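# Tie off the hanging lantern's cord, then remove the box

## Task

Fasten the lantern's cord so it keeps holding after the grippers release it, then move the box out from under the lantern. The lantern must still hang from the peg, no lower than its current height. It is fragile: the task fails if it ever drops freely or ends up noticeably below where it hangs now.

## Robot and tools

ROBOT. Two arms, left_arm and right_arm, each ending in a parallel gripper whose fingers point along the gripper's +z axis and close along its y axis. The reported end_effector_position is the point between the finger pads, roughly 1 cm behind the tips. Bases in the scene frame: left_arm at (-0.020, +0.312, 0) m, right_arm at (+0.020, -0.363, 0) m, each turned only slightly about z. A camera stand sits behind the arms.

FRAMES. Scene frame: origin at table height midway between the nominal bases, +z up, +x out over the table, left_arm toward +y (this is not the image left). Fixed cameras and the table use the scene frame. Each arm's hand pose, velocities, targets and wrist-camera pose are given in that arm's own base frame, and offsets run along that arm's base axes. Rotations turn about the Hand target's position. Printed hand positions can be off by a few cm, more at long reach.

ROW FORMAT (shared by execute_actions and move). One row is 14 numbers in [-1, 1]: dx, dy, dz, rx, ry, rz, opening for left_arm, then the same seven for right_arm, always both arms. dx..rz are offsets, not poses: they are measured from the arm's Hand target as it stood when the action or move began, in that arm's base axes; 1.0 equals 0.6 m of travel or 180 degrees; rx, ry, rz form one rotation vector. An offset vector longer than 1.0 may be shortened. The opening is absolute: +1 fully open (0.094 m), -1 closed. Repeating the same offset in a new call moves the arm further. Sending six zeros re-requests the current Hand target; a 0 opening is a real command (half open), so resend the present opening to keep a grip unchanged.

execute_actions(actions, cameras). actions is a list of actions; each action is up to 15 rows, one per 1/30 s step; a short action keeps its last row for the rest. Every row in an action counts from that action's start pose, not from the previous row. An empty list returns state plus images. cameras: list of names, ["all"], or [] for none.

move(target, speed, blend, opening_speed, grip_force, blocking, cameras). target is one row or a list of up to 15 rows; every row is an offset from the same starting Hand targets. Straight-line paths, all arms finishing together, capped at 10 s. speed in m/s, 0.002 to 2.9 (default 0.25), rotation up to twice that in rad/s; one value or one per target. blend in metres rounds corners of a list; 0 stops at each point. opening_speed is the rate of opening change per second on the -1..+1 scale, at least 0.2; use it to close gently on fragile things. grip_force is per-pad newtons, 10 to 50 (full), one value or one per arm; it persists. blocking=false returns after about 0.5 s while the move continues. Paths do not avoid obstacles or the other arm, grippers lag and overshoot more when fast, and paths near an arm's own base can flip its shoulder posture, so route around bases. Openings for a first target only pause the paths when the arm is already within 10 mm of its pose; later targets' openings apply on arrival.

wait(seconds): 0 to 10, arms hold their commands; a running move continues. stop(): brakes a running move. zoom_image(camera, region): camera is cam_high, cam_low, cam_left_wrist or cam_right_wrist; region [x0, y0, x1, y1] in pixels of its latest full image, at most 504 by 504. finished_scene(scene): ends the current scene irreversibly; pass its number.

RESULTS. Each gives per arm end_effector_position (m) and end_effector_quat_wxyz in its base frame, Hand target (the last commanded pose after clipping; next offsets count from it), Joint positions (last entry is finger opening in m), joint torques, joint velocities (may be summarized as within noise), grip_measured (same scale as the opening command; reads up to ~2.5 mm wide when empty, a bit narrower than a squeezed part), grip_effort_nm (gripper motor effort, negative closing; not pad force), motor temperatures, Tool commands, and step readings for execute_actions calls. A move adds a "move:" line: done (within 10 mm and 2 degrees), off_target, moving, held, fault, plus limits such as paced (pose clipped) or held (steps withheld). Done or off_target says nothing about contact. Friction can leave a gripper several cm short; send the missing distance as a new offset. Orientation commands are clipped to 40 degrees from the measured orientation each step.

CAMERAS. cam_high and cam_low are fixed (896x504); cam_left_wrist and cam_right_wrist ride on the arms. Calibration figures are approximate; fixed cameras may have shifted slightly.

CAUTIONS. Never let the lantern fall or sag below its current height; keep the cord supported until it is secured. Do not drop objects, knock things off the table, or release moving parts. Avoid fast impacts and hard presses, especially against fixed or heavy things; a stalled arm keeps pushing until commanded back past its gripper. Keep the grippers, housings and wrist cameras from touching each other, and never close one gripper on the other's fingers. Avoid strain on wrist-camera cables. Holding loads or stretching toward unreachable poses heats motors: MOTOR HOT appears at 75 °C, at 90 °C the arm folds and idles, at 100 °C it goes limp. Stay within joint ranges (shoulder and elbow 0 to 3.142 rad, elbow straight at 2.901). Something may occasionally nudge loose objects.

Each tool is called after "Request:" by a JSON object that holds its "op" and its "data".

## Session

Request:
{"op": "execute_actions", "data": {"actions": []}}

Scene clock: 0.00 s.
left_arm: end_effector_position=(+0.3286, -0.1026, +0.1949) grip_measured=+1.000 grip_effort_nm=n/a end_effector_quat_wxyz=(+0.645, +0.135, +0.676, -0.330) | right_arm: end_effector_position=(+0.2960, +0.0939, +0.1705) grip_measured=+1.000 grip_effort_nm=n/a end_effector_quat_wxyz=(+0.556, -0.209, +0.797, -0.107)
Joint positions: left_arm=[0.045 1.324 0.21 1.179 0.714 -0.319 0.094] | right_arm=[0.566 0.823 0.389 0.021 0.463 -0.253 0.094]
Joint velocities: within noise
Joint torques (N m): no reading
Motor temperatures (°C): left_arm=[23 27 30 31 26 27 27] | right_arm=[27 30 33 30 25 25 22]
Heat: left arm: 31 °C; right arm: 33 °C.
Hand target: left_arm +0.3291, -0.1025, +0.1954; +0.645, +0.135, +0.676, -0.330 | right_arm +0.2967, +0.0939, +0.1761; +0.561, -0.205, +0.795, -0.105
Tool commands: left_gripper/opening=+1.0 right_gripper/opening=+1.0

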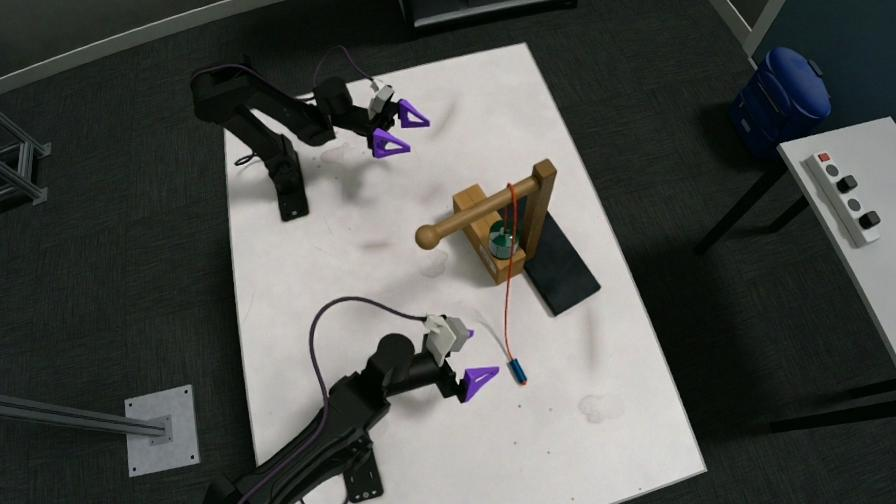

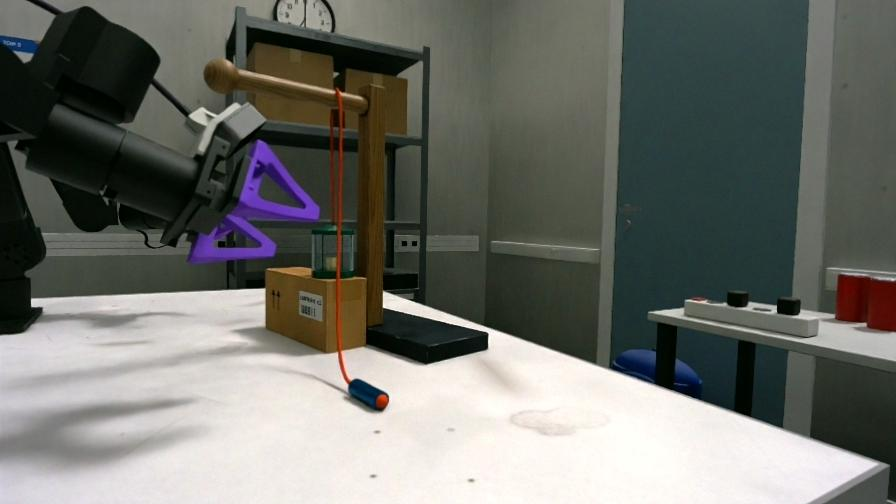

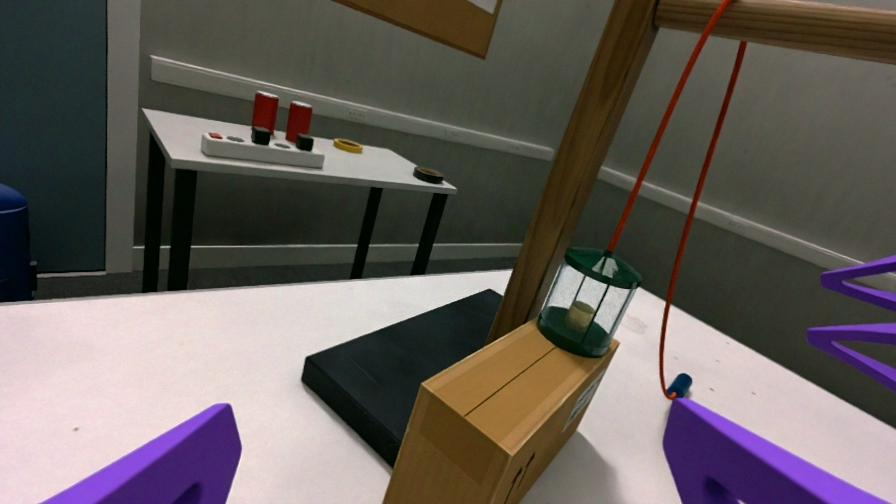

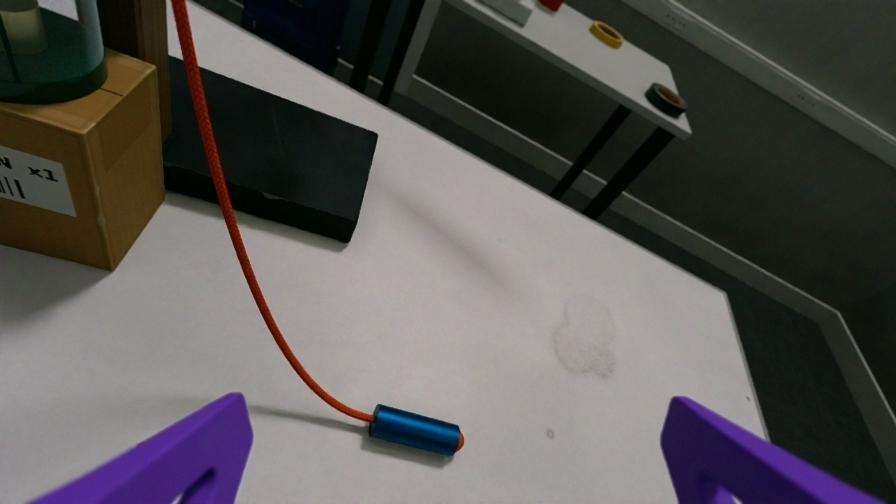

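Request:
{"op": "move", "data": {"target": [0,0,0,0,0,0,1,0.147,-0.212,-0.118,-0.0324,0.1905,0.433,1], "cameras": ["all"]}}

Scene clock: 26.63 s.
left_arm: end_effector_position=(+0.3286, -0.1026, +0.1949) grip_measured=+1.000 grip_effort_nm=0.02 end_effector_quat_wxyz=(+0.645, +0.135, +0.676, -0.330) | right_arm: end_effector_position=(+0.3828, -0.0353, +0.1065) grip_measured=+1.000 grip_effort_nm=0.03 end_effector_quat_wxyz=(-0.254, +0.676, -0.650, -0.235)
Joint positions: left_arm=[0.045 1.324 0.21 1.179 0.714 -0.319 0.094] | right_arm=[-0.383 2.218 1.905 -1.553 -0.651 -2.093 0.094]
Joint torques (N m): left_arm=[-0.05 -4.49 5.01 1.91 -0.08 -0.01] | right_arm=[0.46 -9.36 7.2 -0.16 -0.44 -0.1]
Motor temperatures (°C): left_arm=[23 27 31 36 26 27 27] | right_arm=[27 30 35 33 25 25 22]
Heat: left arm: 36 °C; right arm: 35 °C.
Hand target: left_arm +0.3291, -0.1025, +0.1954; +0.645, +0.135, +0.676, -0.330 | right_arm +0.3849, -0.0333, +0.1054; -0.252, +0.698, -0.605, -0.289
Off the commanded pose: left_arm 0.001 m, 0 deg | right_arm 0.003 m, 8 deg.
joint sent to its limit (right arm) — joint 4 (wrist pitch), lower limit; joint 6 (wrist roll), lower limit. The joint targets are off in orientation, not in position.
move: off_target (right_arm)
camera_calibration:
cam_right_wrist: T_world_to_cam=[[0.998314, 0.0449212, 0.0367699, -0.38323], [0.0532779, -0.960521, -0.273058, 0.0148517], [0.0230522, 0.274557, -0.961295, 0.1933], [0, 0, 0, 1]] pos_world=[0.377337, -0.0215914, 0.203965]

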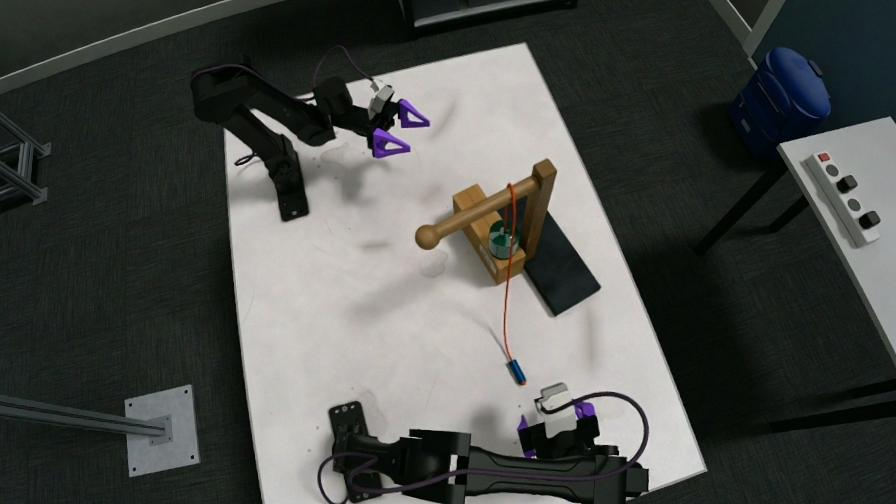

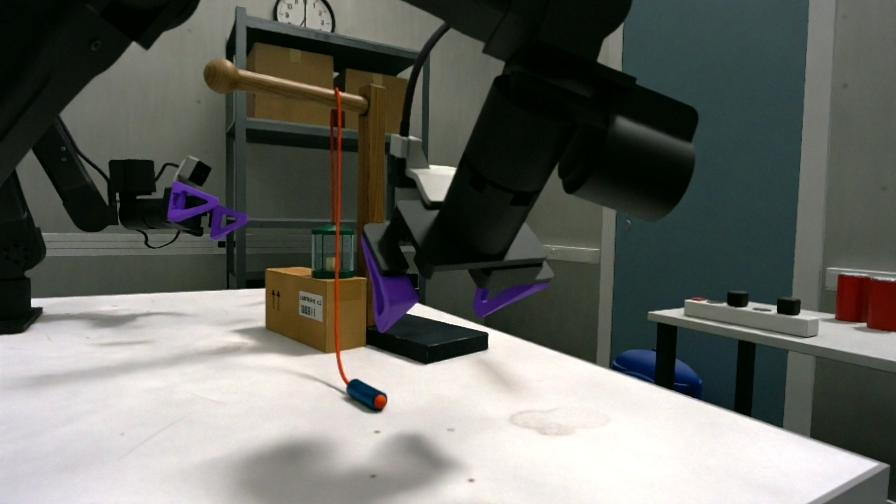

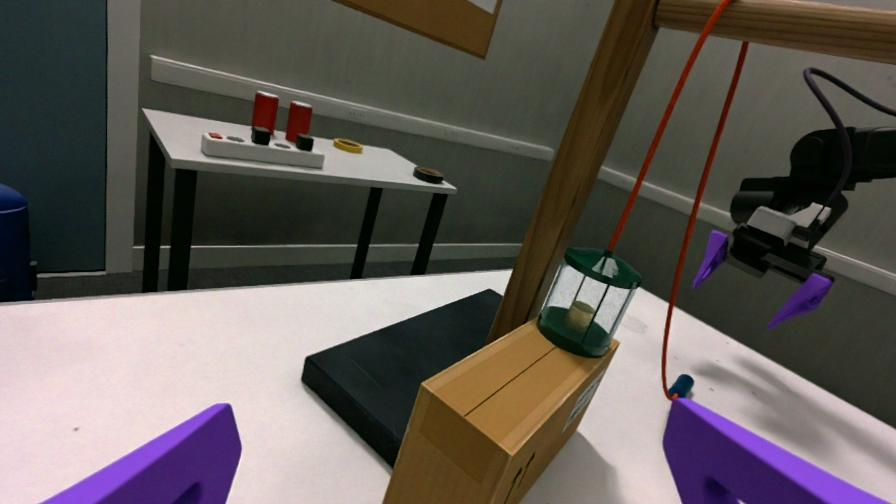

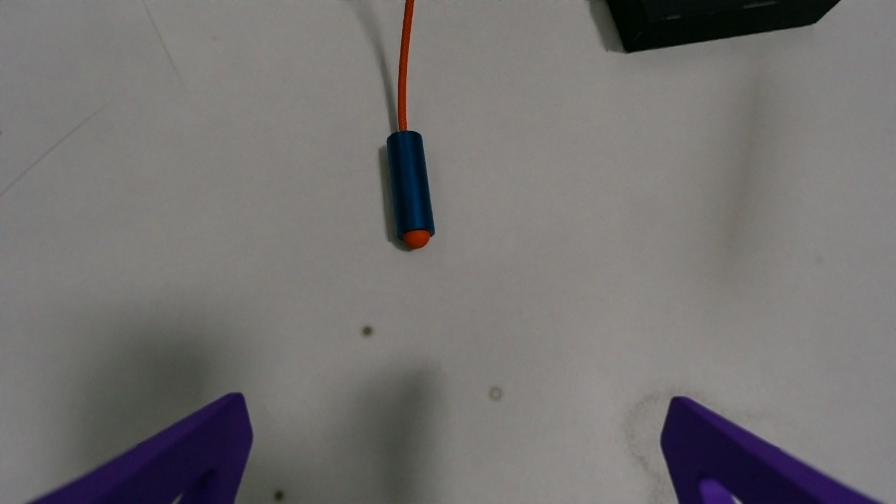

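Request:
{"op": "move", "data": {"target": [0,0,0,0,0,0,1,-0.028,0.113,-0.107,0,0,0,0.2], "speed": 0.15, "cameras": ["cam_low","cam_right_wrist"]}}

Scene clock: 30.27 s.
left_arm: end_effector_position=(+0.3286, -0.1026, +0.1949) grip_measured=+1.000 grip_effort_nm=0.02 end_effector_quat_wxyz=(+0.645, +0.135, +0.676, -0.330) | right_arm: end_effector_position=(+0.3684, +0.0306, +0.0452) grip_measured=+0.201 grip_effort_nm=-0.04 end_effector_quat_wxyz=(-0.244, +0.708, -0.603, -0.277)
Joint positions: left_arm=[0.045 1.324 0.21 1.179 0.714 -0.319 0.094] | right_arm=[-0.236 2.232 1.651 -1.325 -0.692 -2.088 0.056]
Joint torques (N m): left_arm=[-0.05 -4.45 4.94 1.9 -0.08 -0.01] | right_arm=[0.01 -9.47 4.56 -0.04 -0.67 0.07]
Heat: left arm: 36 °C; right arm: 35 °C.
Hand target: left_arm +0.3291, -0.1025, +0.1954; +0.645, +0.135, +0.676, -0.330 | right_arm +0.3681, +0.0345, +0.0411; -0.252, +0.698, -0.605, -0.289
Off the commanded pose: left_arm 0.001 m, 0 deg | right_arm 0.006 m, 2 deg.
move: done
camera_calibration:
cam_right_wrist: T_world_to_cam=[[0.984734, 0.173542, 0.0135015, -0.367459], [0.16861, -0.93172, -0.321665, 0.021048], [-0.0432427, 0.31903, -0.946757, 0.139113], [0, 0, 0, 1]] pos_world=[0.364316, 0.0389991, 0.143438]
Images, in order (width x height): cam_low 896x504, cam_right_wrist 896x504.

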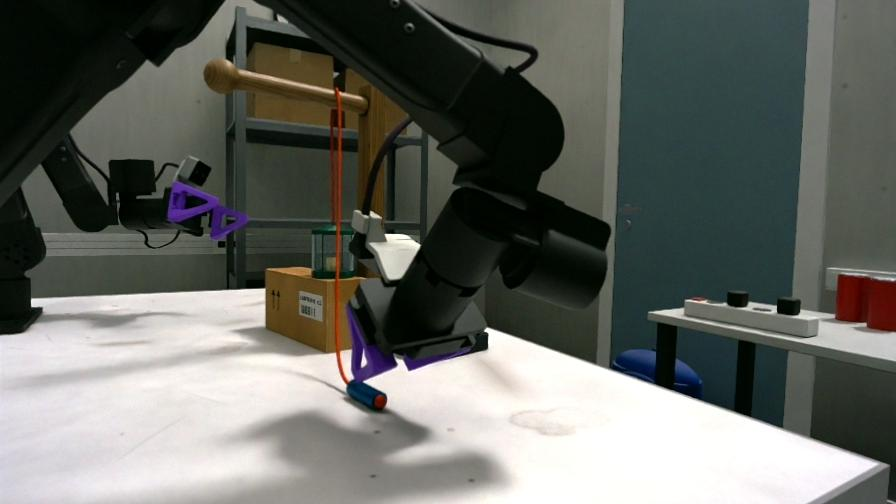

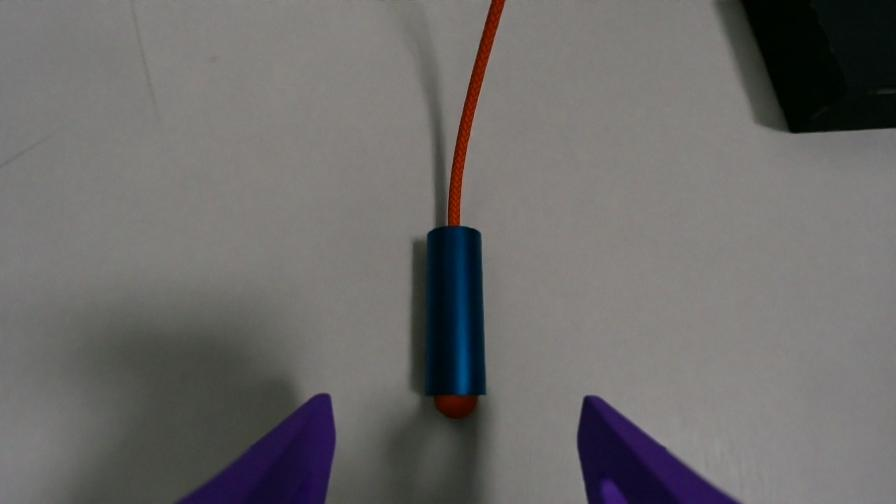

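Request:
{"op": "move", "data": {"target": [0,0,0,0,0,0,1,-0.007,0.0525,-0.052,0,0,0,0.2], "speed": 0.06, "cameras": ["cam_low","cam_right_wrist"]}}

Request:
{"op": "zoom_image", "data": {"camera": "cam_low", "region": [280, 320, 460, 430]}}

Scene clock: 33.03 s.
left_arm: end_effector_position=(+0.3286, -0.1026, +0.1949) grip_measured=+1.000 grip_effort_nm=0.02 end_effector_quat_wxyz=(+0.645, +0.135, +0.676, -0.330) | right_arm: end_effector_position=(+0.3658, +0.0605, +0.0131) grip_measured=+0.201 grip_effort_nm=-0.04 end_effector_quat_wxyz=(-0.245, +0.706, -0.604, -0.276)
Joint positions: left_arm=[0.045 1.324 0.21 1.179 0.714 -0.319 0.094] | right_arm=[-0.163 2.232 1.518 -1.128 -0.715 -1.992 0.056]
Joint torques (N m): left_arm=[-0.03 -4.46 5.01 1.9 -0.09 -0.01] | right_arm=[0.32 -9.55 4.22 0.07 -0.7 0.08]
Heat: left arm: 37 °C; right arm: 35 °C.
Hand target: left_arm +0.3291, -0.1025, +0.1954; +0.645, +0.135, +0.676, -0.330 | right_arm +0.3638, +0.0660, +0.0098; -0.252, +0.698, -0.605, -0.289
Off the commanded pose: left_arm 0.001 m, 0 deg | right_arm 0.007 m, 2 deg.
move: done
camera_calibration:
cam_right_wrist: T_world_to_cam=[[0.985496, 0.169081, 0.0144943, -0.369729], [0.164715, -0.932497, -0.321433, 0.0404229], [-0.0408323, 0.319158, -0.946822, 0.0981035], [0, 0, 0, 1]] pos_world=[0.361713, 0.0688978, 0.111239]
Images, in order (width x height): cam_low 896x504, cam_right_wrist 896x504.

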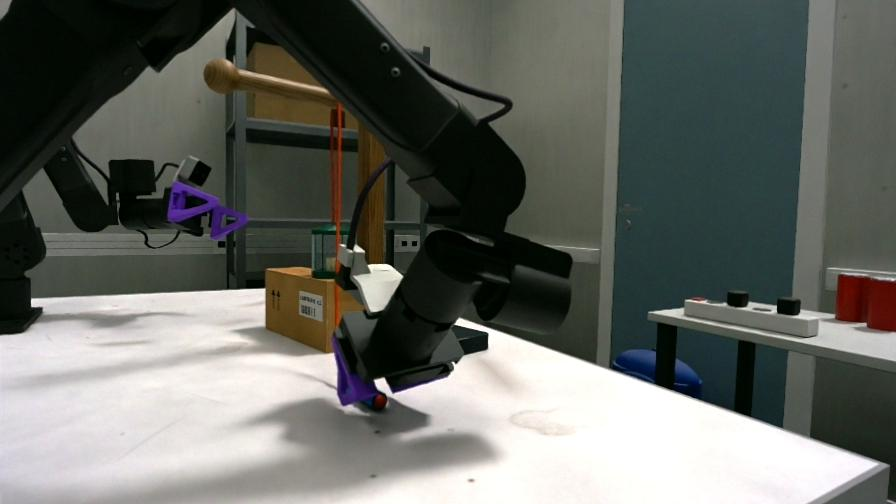

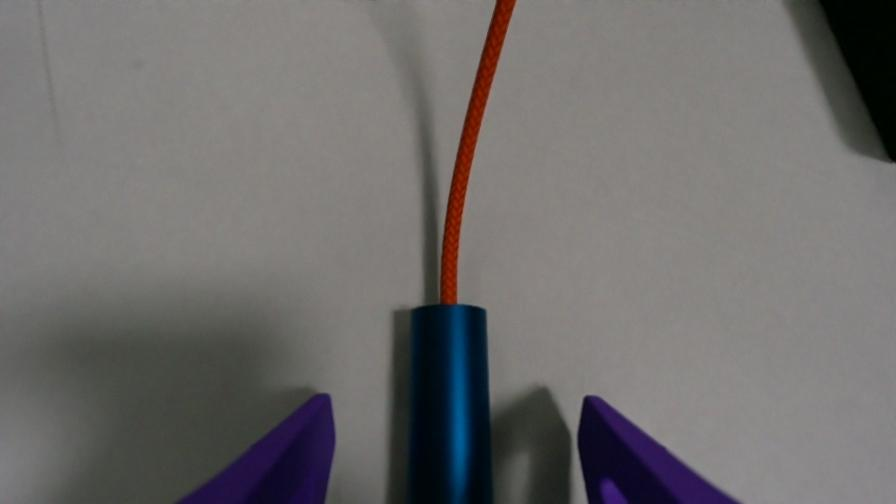

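Scaled by 2.800 from the camera's 896x504 image, which has a finer 1280x720 frame.

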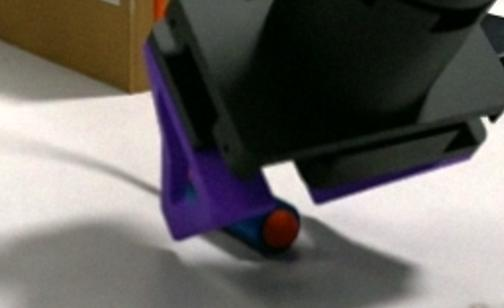

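Request:
{"op": "move", "data": {"target": [0,0,0,0,0,0,1,0,0,0,0,0,0,-0.9], "opening_speed": 0.6, "grip_force": 40}}

Scene clock: 35.87 s.
left_arm: end_effector_position=(+0.3286, -0.1026, +0.1949) grip_measured=+1.000 grip_effort_nm=0.02 end_effector_quat_wxyz=(+0.645, +0.135, +0.676, -0.330) | right_arm: end_effector_position=(+0.3660, +0.0605, +0.0131) grip_measured=-0.605 grip_effort_nm=-0.82 end_effector_quat_wxyz=(-0.246, +0.706, -0.604, -0.275)
Joint positions: left_arm=[0.045 1.324 0.21 1.179 0.714 -0.319 0.094] | right_arm=[-0.163 2.232 1.518 -1.127 -0.715 -1.991 0.019]
Joint torques (N m): left_arm=[-0.01 -4.45 5.01 1.89 -0.08 0] | right_arm=[0.32 -9.58 4.23 0.08 -0.69 0.07]
Heat: left arm: 37 °C; right arm: 34 °C.
Hand target: left_arm +0.3291, -0.1025, +0.1954; +0.645, +0.135, +0.676, -0.330 | right_arm +0.3638, +0.0660, +0.0098; -0.252, +0.698, -0.605, -0.289
Off the commanded pose: left_arm 0.001 m, 0 deg | right_arm 0.007 m, 2 deg.
grip_force (N): 40, 40
move: done

Request:
{"op": "move", "data": {"target": [[0,0.15,0,0,0,0,1,-0.033,-0.067,0.183,0.074,-0.064,-0.18,-0.9],[0,0.35,0,0,0,0,1,-0.107,-0.177,0.4,0.2127,-0.1838,-0.5138,-0.9]], "speed": 0.15, "blend": [0.03,0], "cameras": ["all"]}}

Scene clock: 51.63 s.
left_arm: end_effector_position=(+0.3281, +0.1035, +0.1929) grip_measured=+1.000 grip_effort_nm=0.02 end_effector_quat_wxyz=(+0.627, +0.117, +0.692, -0.338) | right_arm: end_effector_position=(+0.3010, -0.0409, +0.2505) grip_measured=-0.605 grip_effort_nm=-0.82 end_effector_quat_wxyz=(+0.705, -0.003, +0.709, +0.000)
Joint positions: left_arm=[0.853 1.759 0.566 1.451 1.512 -0.584 0.094] | right_arm=[-0.34 0.625 0.3 0.32 -0.344 -0.006 0.019]
Joint torques (N m): left_arm=[0.47 -6.17 5.23 1.93 -0.17 -0.04] | right_arm=[0.58 -0.65 6.35 1.85 0.13 0.08]
Heat: left arm: 37 °C; right arm: 34 °C.
Hand target: left_arm +0.3290, +0.1075, +0.1954; +0.645, +0.135, +0.676, -0.330 | right_arm +0.2996, -0.0402, +0.2499; +0.707, +0.000, +0.707, +0.000
Off the commanded pose: left_arm 0.005 m, 4 deg | right_arm 0.002 m, 0 deg.
grip_force (N): 40, 40
move: off_target (left_arm)
camera_calibration:
cam_left_wrist: T_world_to_cam=[[-0.588258, -0.736338, 0.334302, 0.204262], [-0.487566, -0.00685876, -0.873059, 0.370356], [0.64516, -0.676579, -0.354979, 0.0146533], [0, 0, 0, 1]] pos_world=[0.291278, 0.16286, 0.260259]
cam_right_wrist: T_world_to_cam=[[0.0169277, -0.999665, 0.0195885, -0.0497057], [-0.419256, -0.0248824, -0.907527, 0.392577], [0.90771, 0.00714978, -0.419537, -0.077762], [0, 0, 0, 1]] pos_world=[0.236017, -0.0393648, 0.324624]

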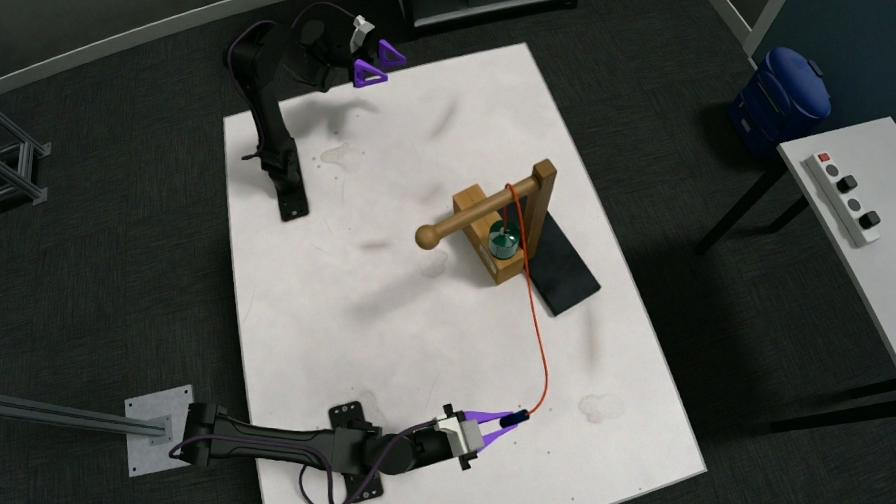

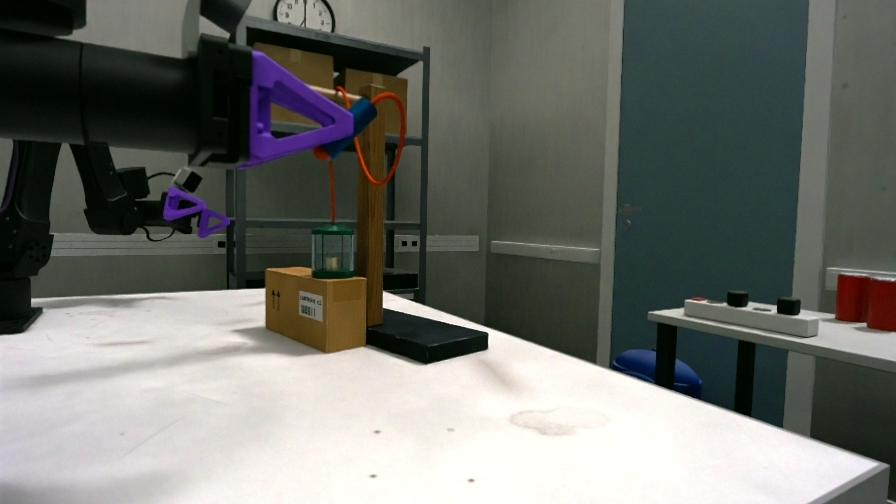

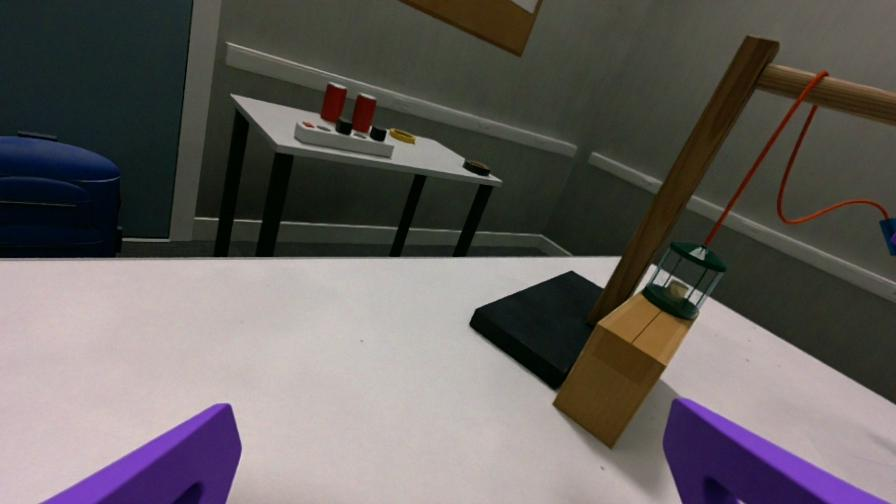

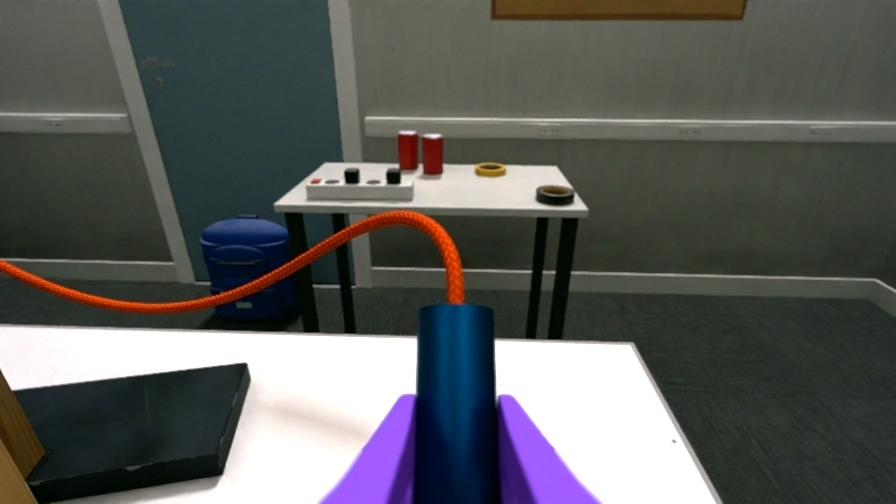

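Request:
{"op": "move", "data": {"target": [[0,0,0,0,0,0,1,-0.05,0.2,-0.167,0,0,0,-0.9],[0,0,0,0,0,0,1,-0.133,0.5,-0.192,0,0,0,-0.9]], "speed": 0.15, "blend": [0.03,0], "cameras": ["all"]}}

Scene clock: 57.70 s.
left_arm: end_effector_position=(+0.3281, +0.1035, +0.1929) grip_measured=+1.000 grip_effort_nm=0.02 end_effector_quat_wxyz=(+0.627, +0.117, +0.692, -0.338) | right_arm: end_effector_position=(+0.2199, +0.2581, +0.1345) grip_measured=-0.605 grip_effort_nm=-0.82 end_effector_quat_wxyz=(+0.704, -0.006, +0.710, -0.001)
Joint positions: left_arm=[0.853 1.759 0.566 1.451 1.512 -0.584 0.094] | right_arm=[1.414 1.851 0.433 1.372 1.407 0.037 0.019]
Joint torques (N m): left_arm=[0.54 -6.16 5.2 1.94 -0.14 -0.03] | right_arm=[0.2 -5.05 4.68 1.52 0.15 -0.05]
Heat: left arm: 37 °C; right arm: 34 °C.
Hand target: left_arm +0.3290, +0.1075, +0.1954; +0.645, +0.135, +0.676, -0.330 | right_arm +0.2198, +0.2598, +0.1347; +0.707, +0.000, +0.707, +0.000
Off the commanded pose: left_arm 0.005 m, 4 deg | right_arm 0.002 m, 1 deg.
grip_force (N): 40, 40
move: off_target (left_arm)
camera_calibration:
cam_left_wrist: T_world_to_cam=[[-0.588258, -0.736338, 0.334302, 0.204262], [-0.487566, -0.00685876, -0.873059, 0.370356], [0.64516, -0.676579, -0.354979, 0.0146533], [0, 0, 0, 1]] pos_world=[0.291278, 0.16286, 0.260259]
cam_right_wrist: T_world_to_cam=[[0.020265, -0.999497, 0.0244038, 0.251463], [-0.421809, -0.0306773, -0.906165, 0.262634], [0.906458, 0.00806966, -0.422219, -0.0545345], [0, 0, 0, 1]] pos_world=[0.155119, 0.259834, 0.208828]

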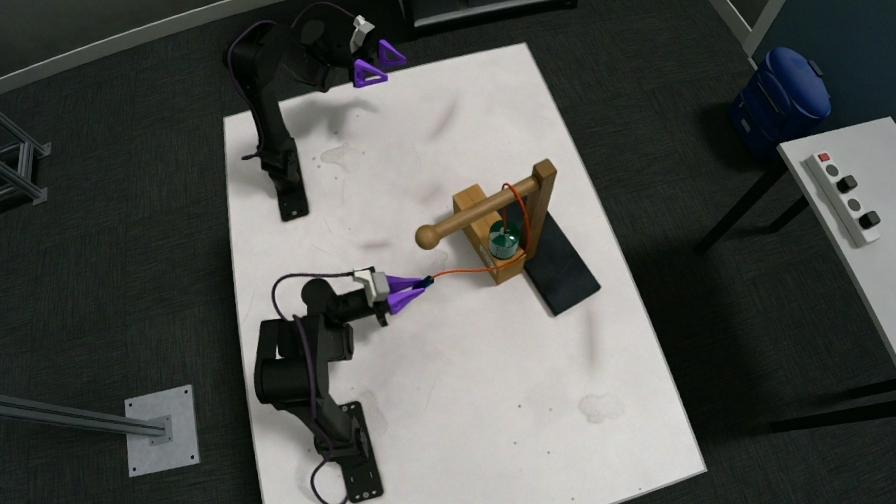

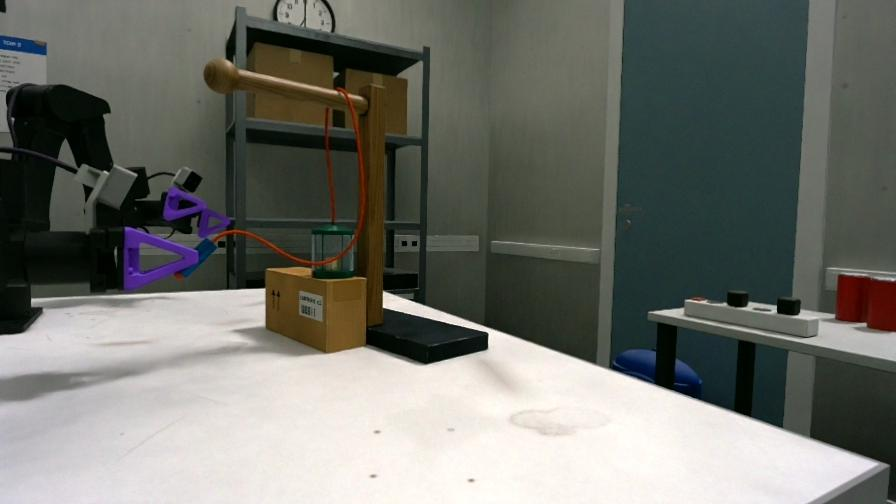

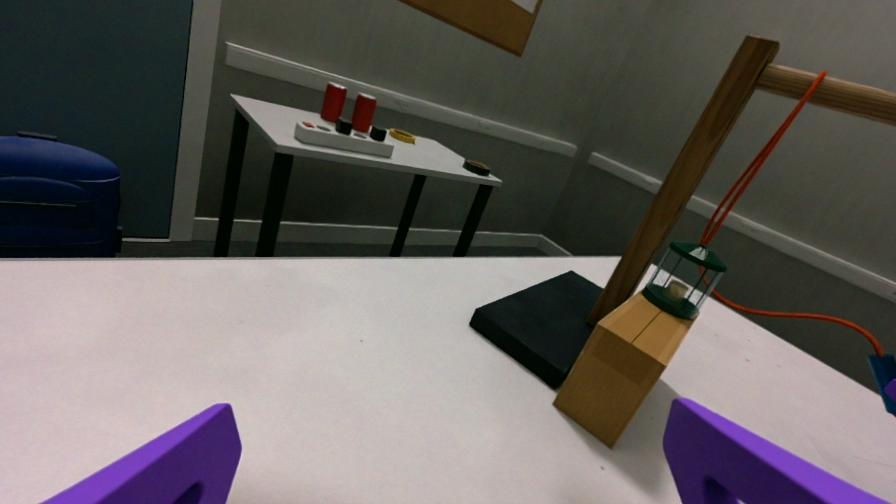

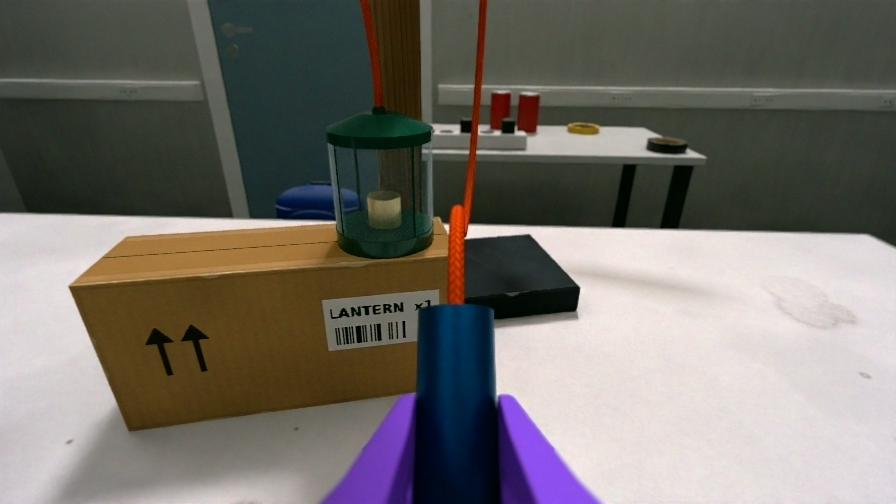

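Request:
{"op": "move", "data": {"target": [[0,0,0,0,0,0,1,-0.11,0.1,0.15,0,0,0,-0.9],[0,0,0,0,0,0,1,0,0.4,0.21,0,0,0,-0.9]], "speed": 0.12, "blend": [0.03,0], "cameras": ["all"]}}

Scene clock: 66.40 s.
left_arm: end_effector_position=(+0.3281, +0.1035, +0.1929) grip_measured=+1.000 grip_effort_nm=0.02 end_effector_quat_wxyz=(+0.627, +0.117, +0.692, -0.338) | right_arm: end_effector_position=(+0.2171, +0.4999, +0.2378) grip_measured=-0.605 grip_effort_nm=-0.82 end_effector_quat_wxyz=(+0.707, -0.018, +0.706, -0.022)
Joint positions: left_arm=[0.853 1.759 0.566 1.451 1.512 -0.584 0.094] | right_arm=[1.496 2.287 1.717 0.595 1.502 -0.082 0.019]
Joint torques (N m): left_arm=[0.54 -6.19 5.19 1.93 -0.15 -0.04] | right_arm=[-0.35 -14.57 8.51 1.19 -0.14 0.11]
Heat: left arm: 37 °C; right arm: 34 °C.
Hand target: left_arm +0.3290, +0.1075, +0.1954; +0.645, +0.135, +0.676, -0.330 | right_arm +0.2198, +0.4998, +0.2607; +0.707, +0.000, +0.707, +0.000
Off the commanded pose: left_arm 0.005 m, 4 deg | right_arm 0.023 m, 3 deg.
grip_force (N): 40, 40
move: off_target (left_arm, right_arm)
camera_calibration:
cam_left_wrist: T_world_to_cam=[[-0.588258, -0.736338, 0.334302, 0.204262], [-0.487566, -0.00685876, -0.873059, 0.370356], [0.64516, -0.676579, -0.354979, 0.0146533], [0, 0, 0, 1]] pos_world=[0.291278, 0.16286, 0.260259]
cam_right_wrist: T_world_to_cam=[[0.00682682, -0.997349, 0.0724519, 0.481128], [-0.41399, -0.0687717, -0.90768, 0.380199], [0.910256, -0.0237978, -0.413361, 0.00263803], [0, 0, 0, 1]] pos_world=[0.151713, 0.506062, 0.311331]

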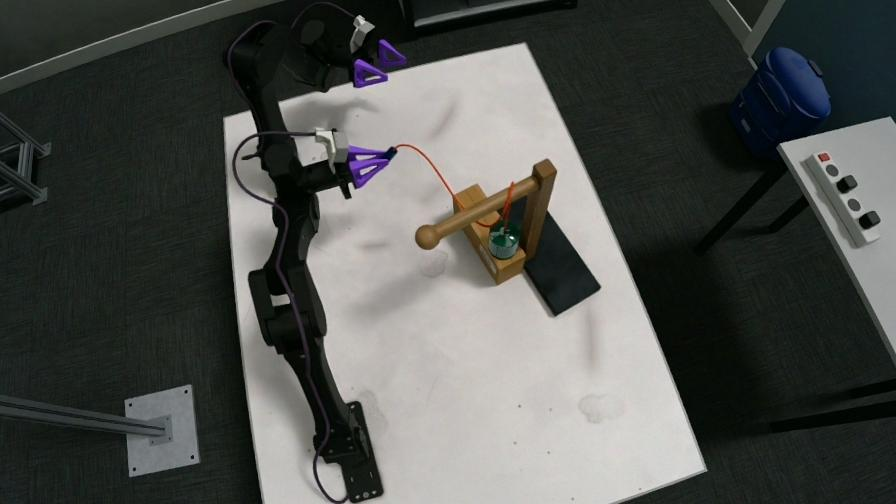

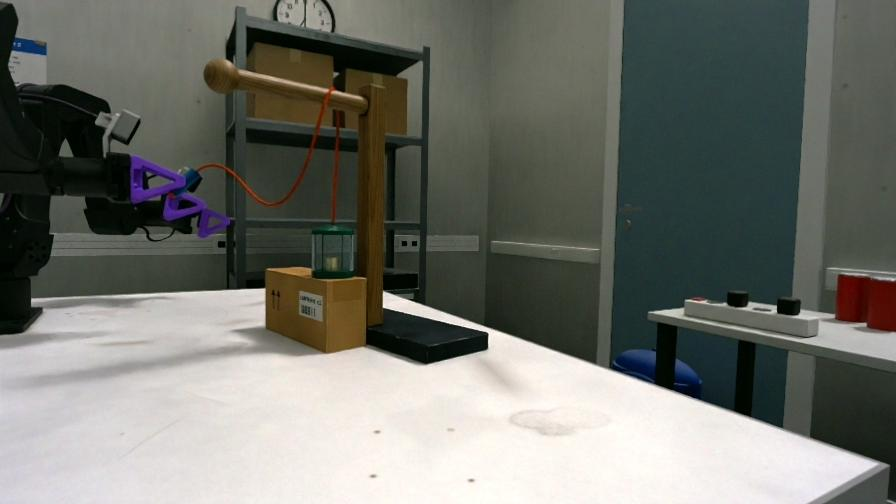

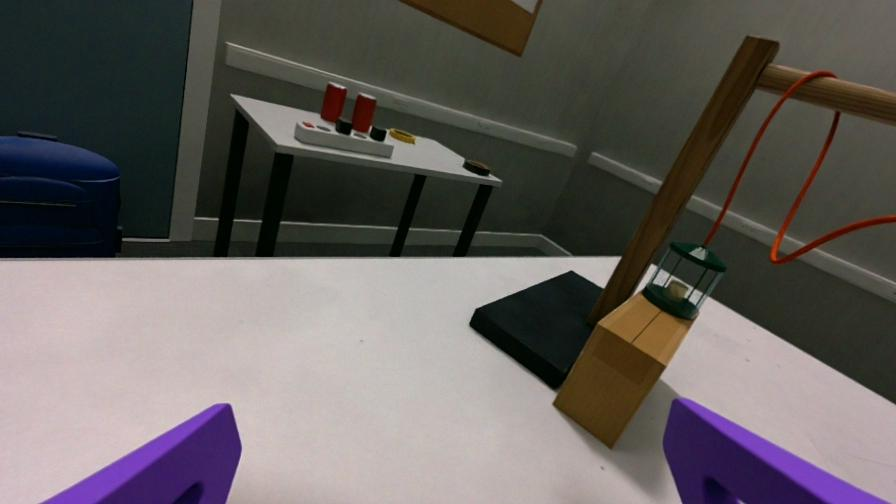

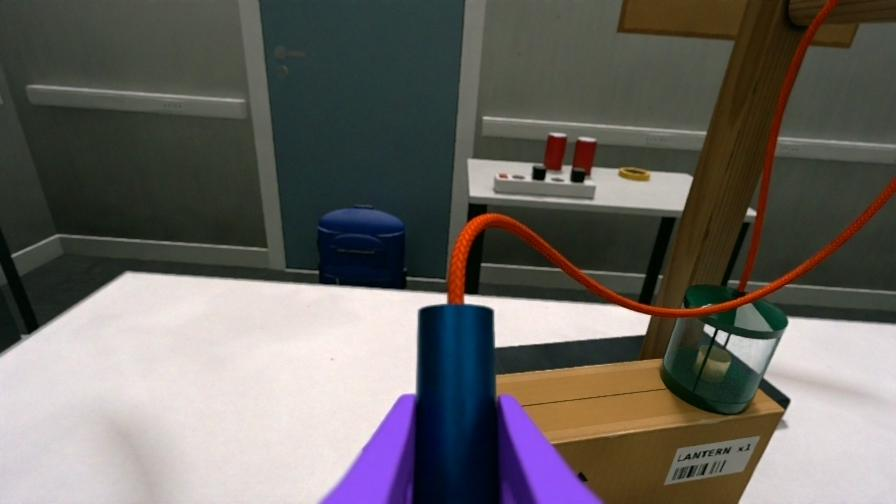

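Request:
{"op": "move", "data": {"target": [[0,0,0,0,0,0,1,0.034,0,0.266,0,0,0,-0.9],[0,0,0,0,0,0,1,0.034,-0.2,0.483,0,0,0,-0.9]], "speed": 0.12, "blend": [0.05,0], "cameras": ["all"]}}

Scene clock: 72.73 s.
left_arm: end_effector_position=(+0.3281, +0.1035, +0.1929) grip_measured=+1.000 grip_effort_nm=0.02 end_effector_quat_wxyz=(+0.627, +0.117, +0.692, -0.338) | right_arm: end_effector_position=(+0.2371, +0.3758, +0.5527) grip_measured=-0.605 grip_effort_nm=-0.82 end_effector_quat_wxyz=(+0.712, +0.001, +0.702, -0.001)
Joint positions: left_arm=[0.853 1.759 0.566 1.451 1.512 -0.584 0.094] | right_arm=[1.418 2.089 2.733 -0.544 1.421 -0.098 0.019]
Joint torques (N m): left_arm=[0.5 -6.13 5.19 1.94 -0.15 -0.03] | right_arm=[-0.43 -7.69 6.16 1.2 -0.2 0.1]
Heat: left arm: 38 °C; right arm: 34 °C.
Hand target: left_arm +0.3290, +0.1075, +0.1954; +0.645, +0.135, +0.676, -0.330 | right_arm +0.2402, +0.3798, +0.5505; +0.707, +0.000, +0.707, +0.000
Off the commanded pose: left_arm 0.005 m, 4 deg | right_arm 0.006 m, 1 deg.
grip_force (N): 40, 40
move: off_target (left_arm)
camera_calibration:
cam_left_wrist: T_world_to_cam=[[-0.588258, -0.736338, 0.334302, 0.204262], [-0.487566, -0.00685876, -0.873059, 0.370356], [0.64516, -0.676579, -0.354979, 0.0146533], [0, 0, 0, 1]] pos_world=[0.291278, 0.16286, 0.260259]
cam_right_wrist: T_world_to_cam=[[0.00898676, -0.999848, 0.0149502, 0.366498], [-0.401697, -0.0173011, -0.915609, 0.64782], [0.915728, 0.00222291, -0.401792, 0.0941599], [0, 0, 0, 1]] pos_world=[0.170709, 0.377441, 0.625503]

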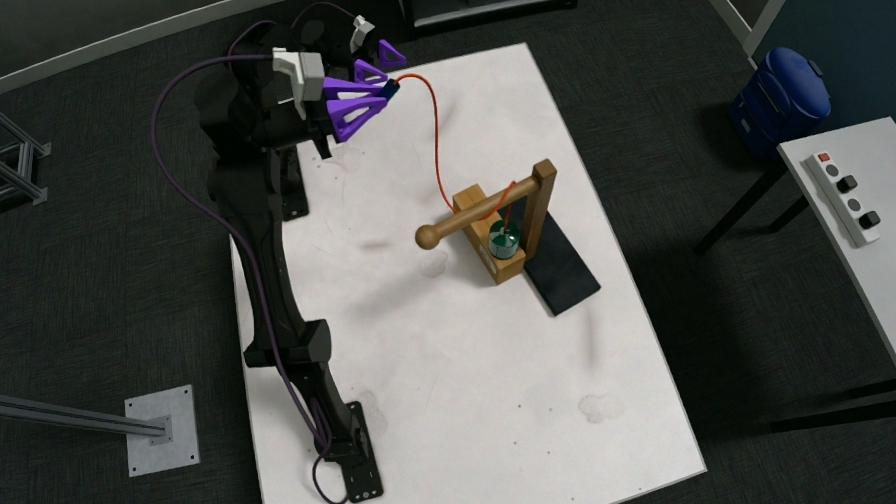

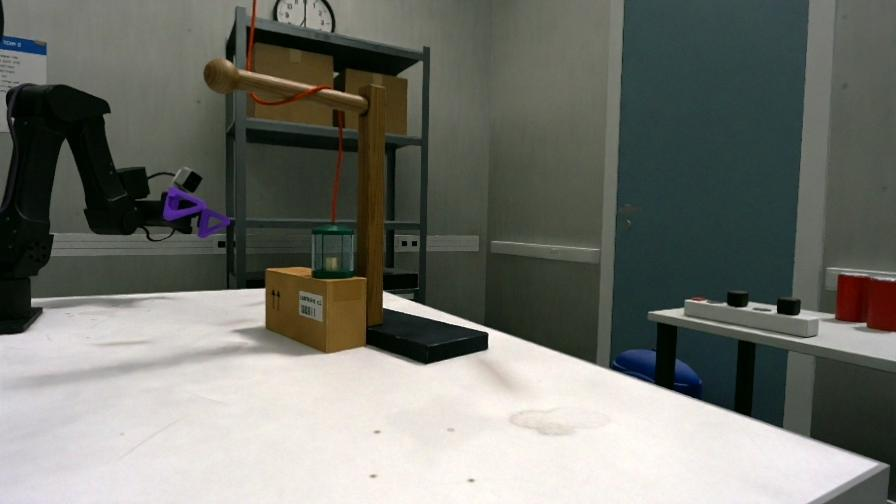

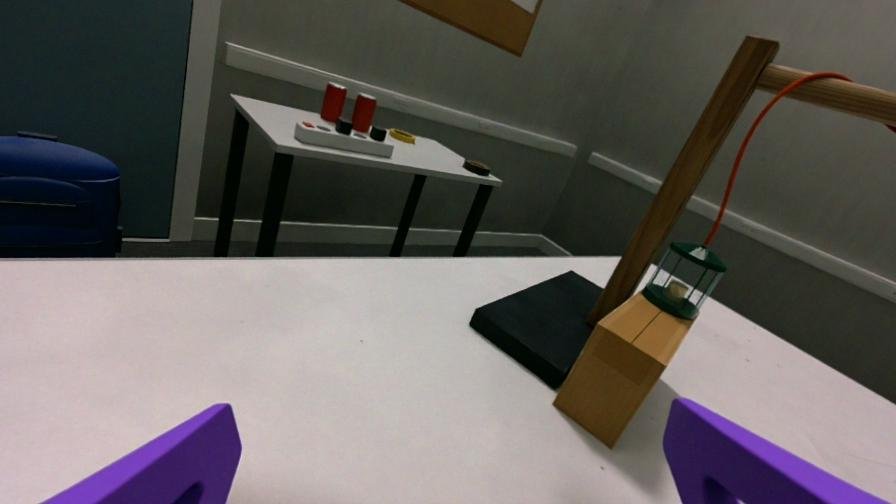

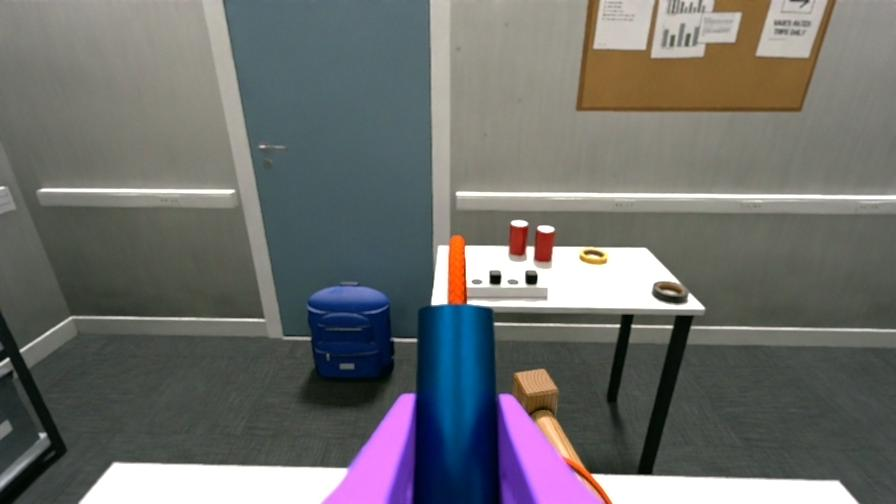

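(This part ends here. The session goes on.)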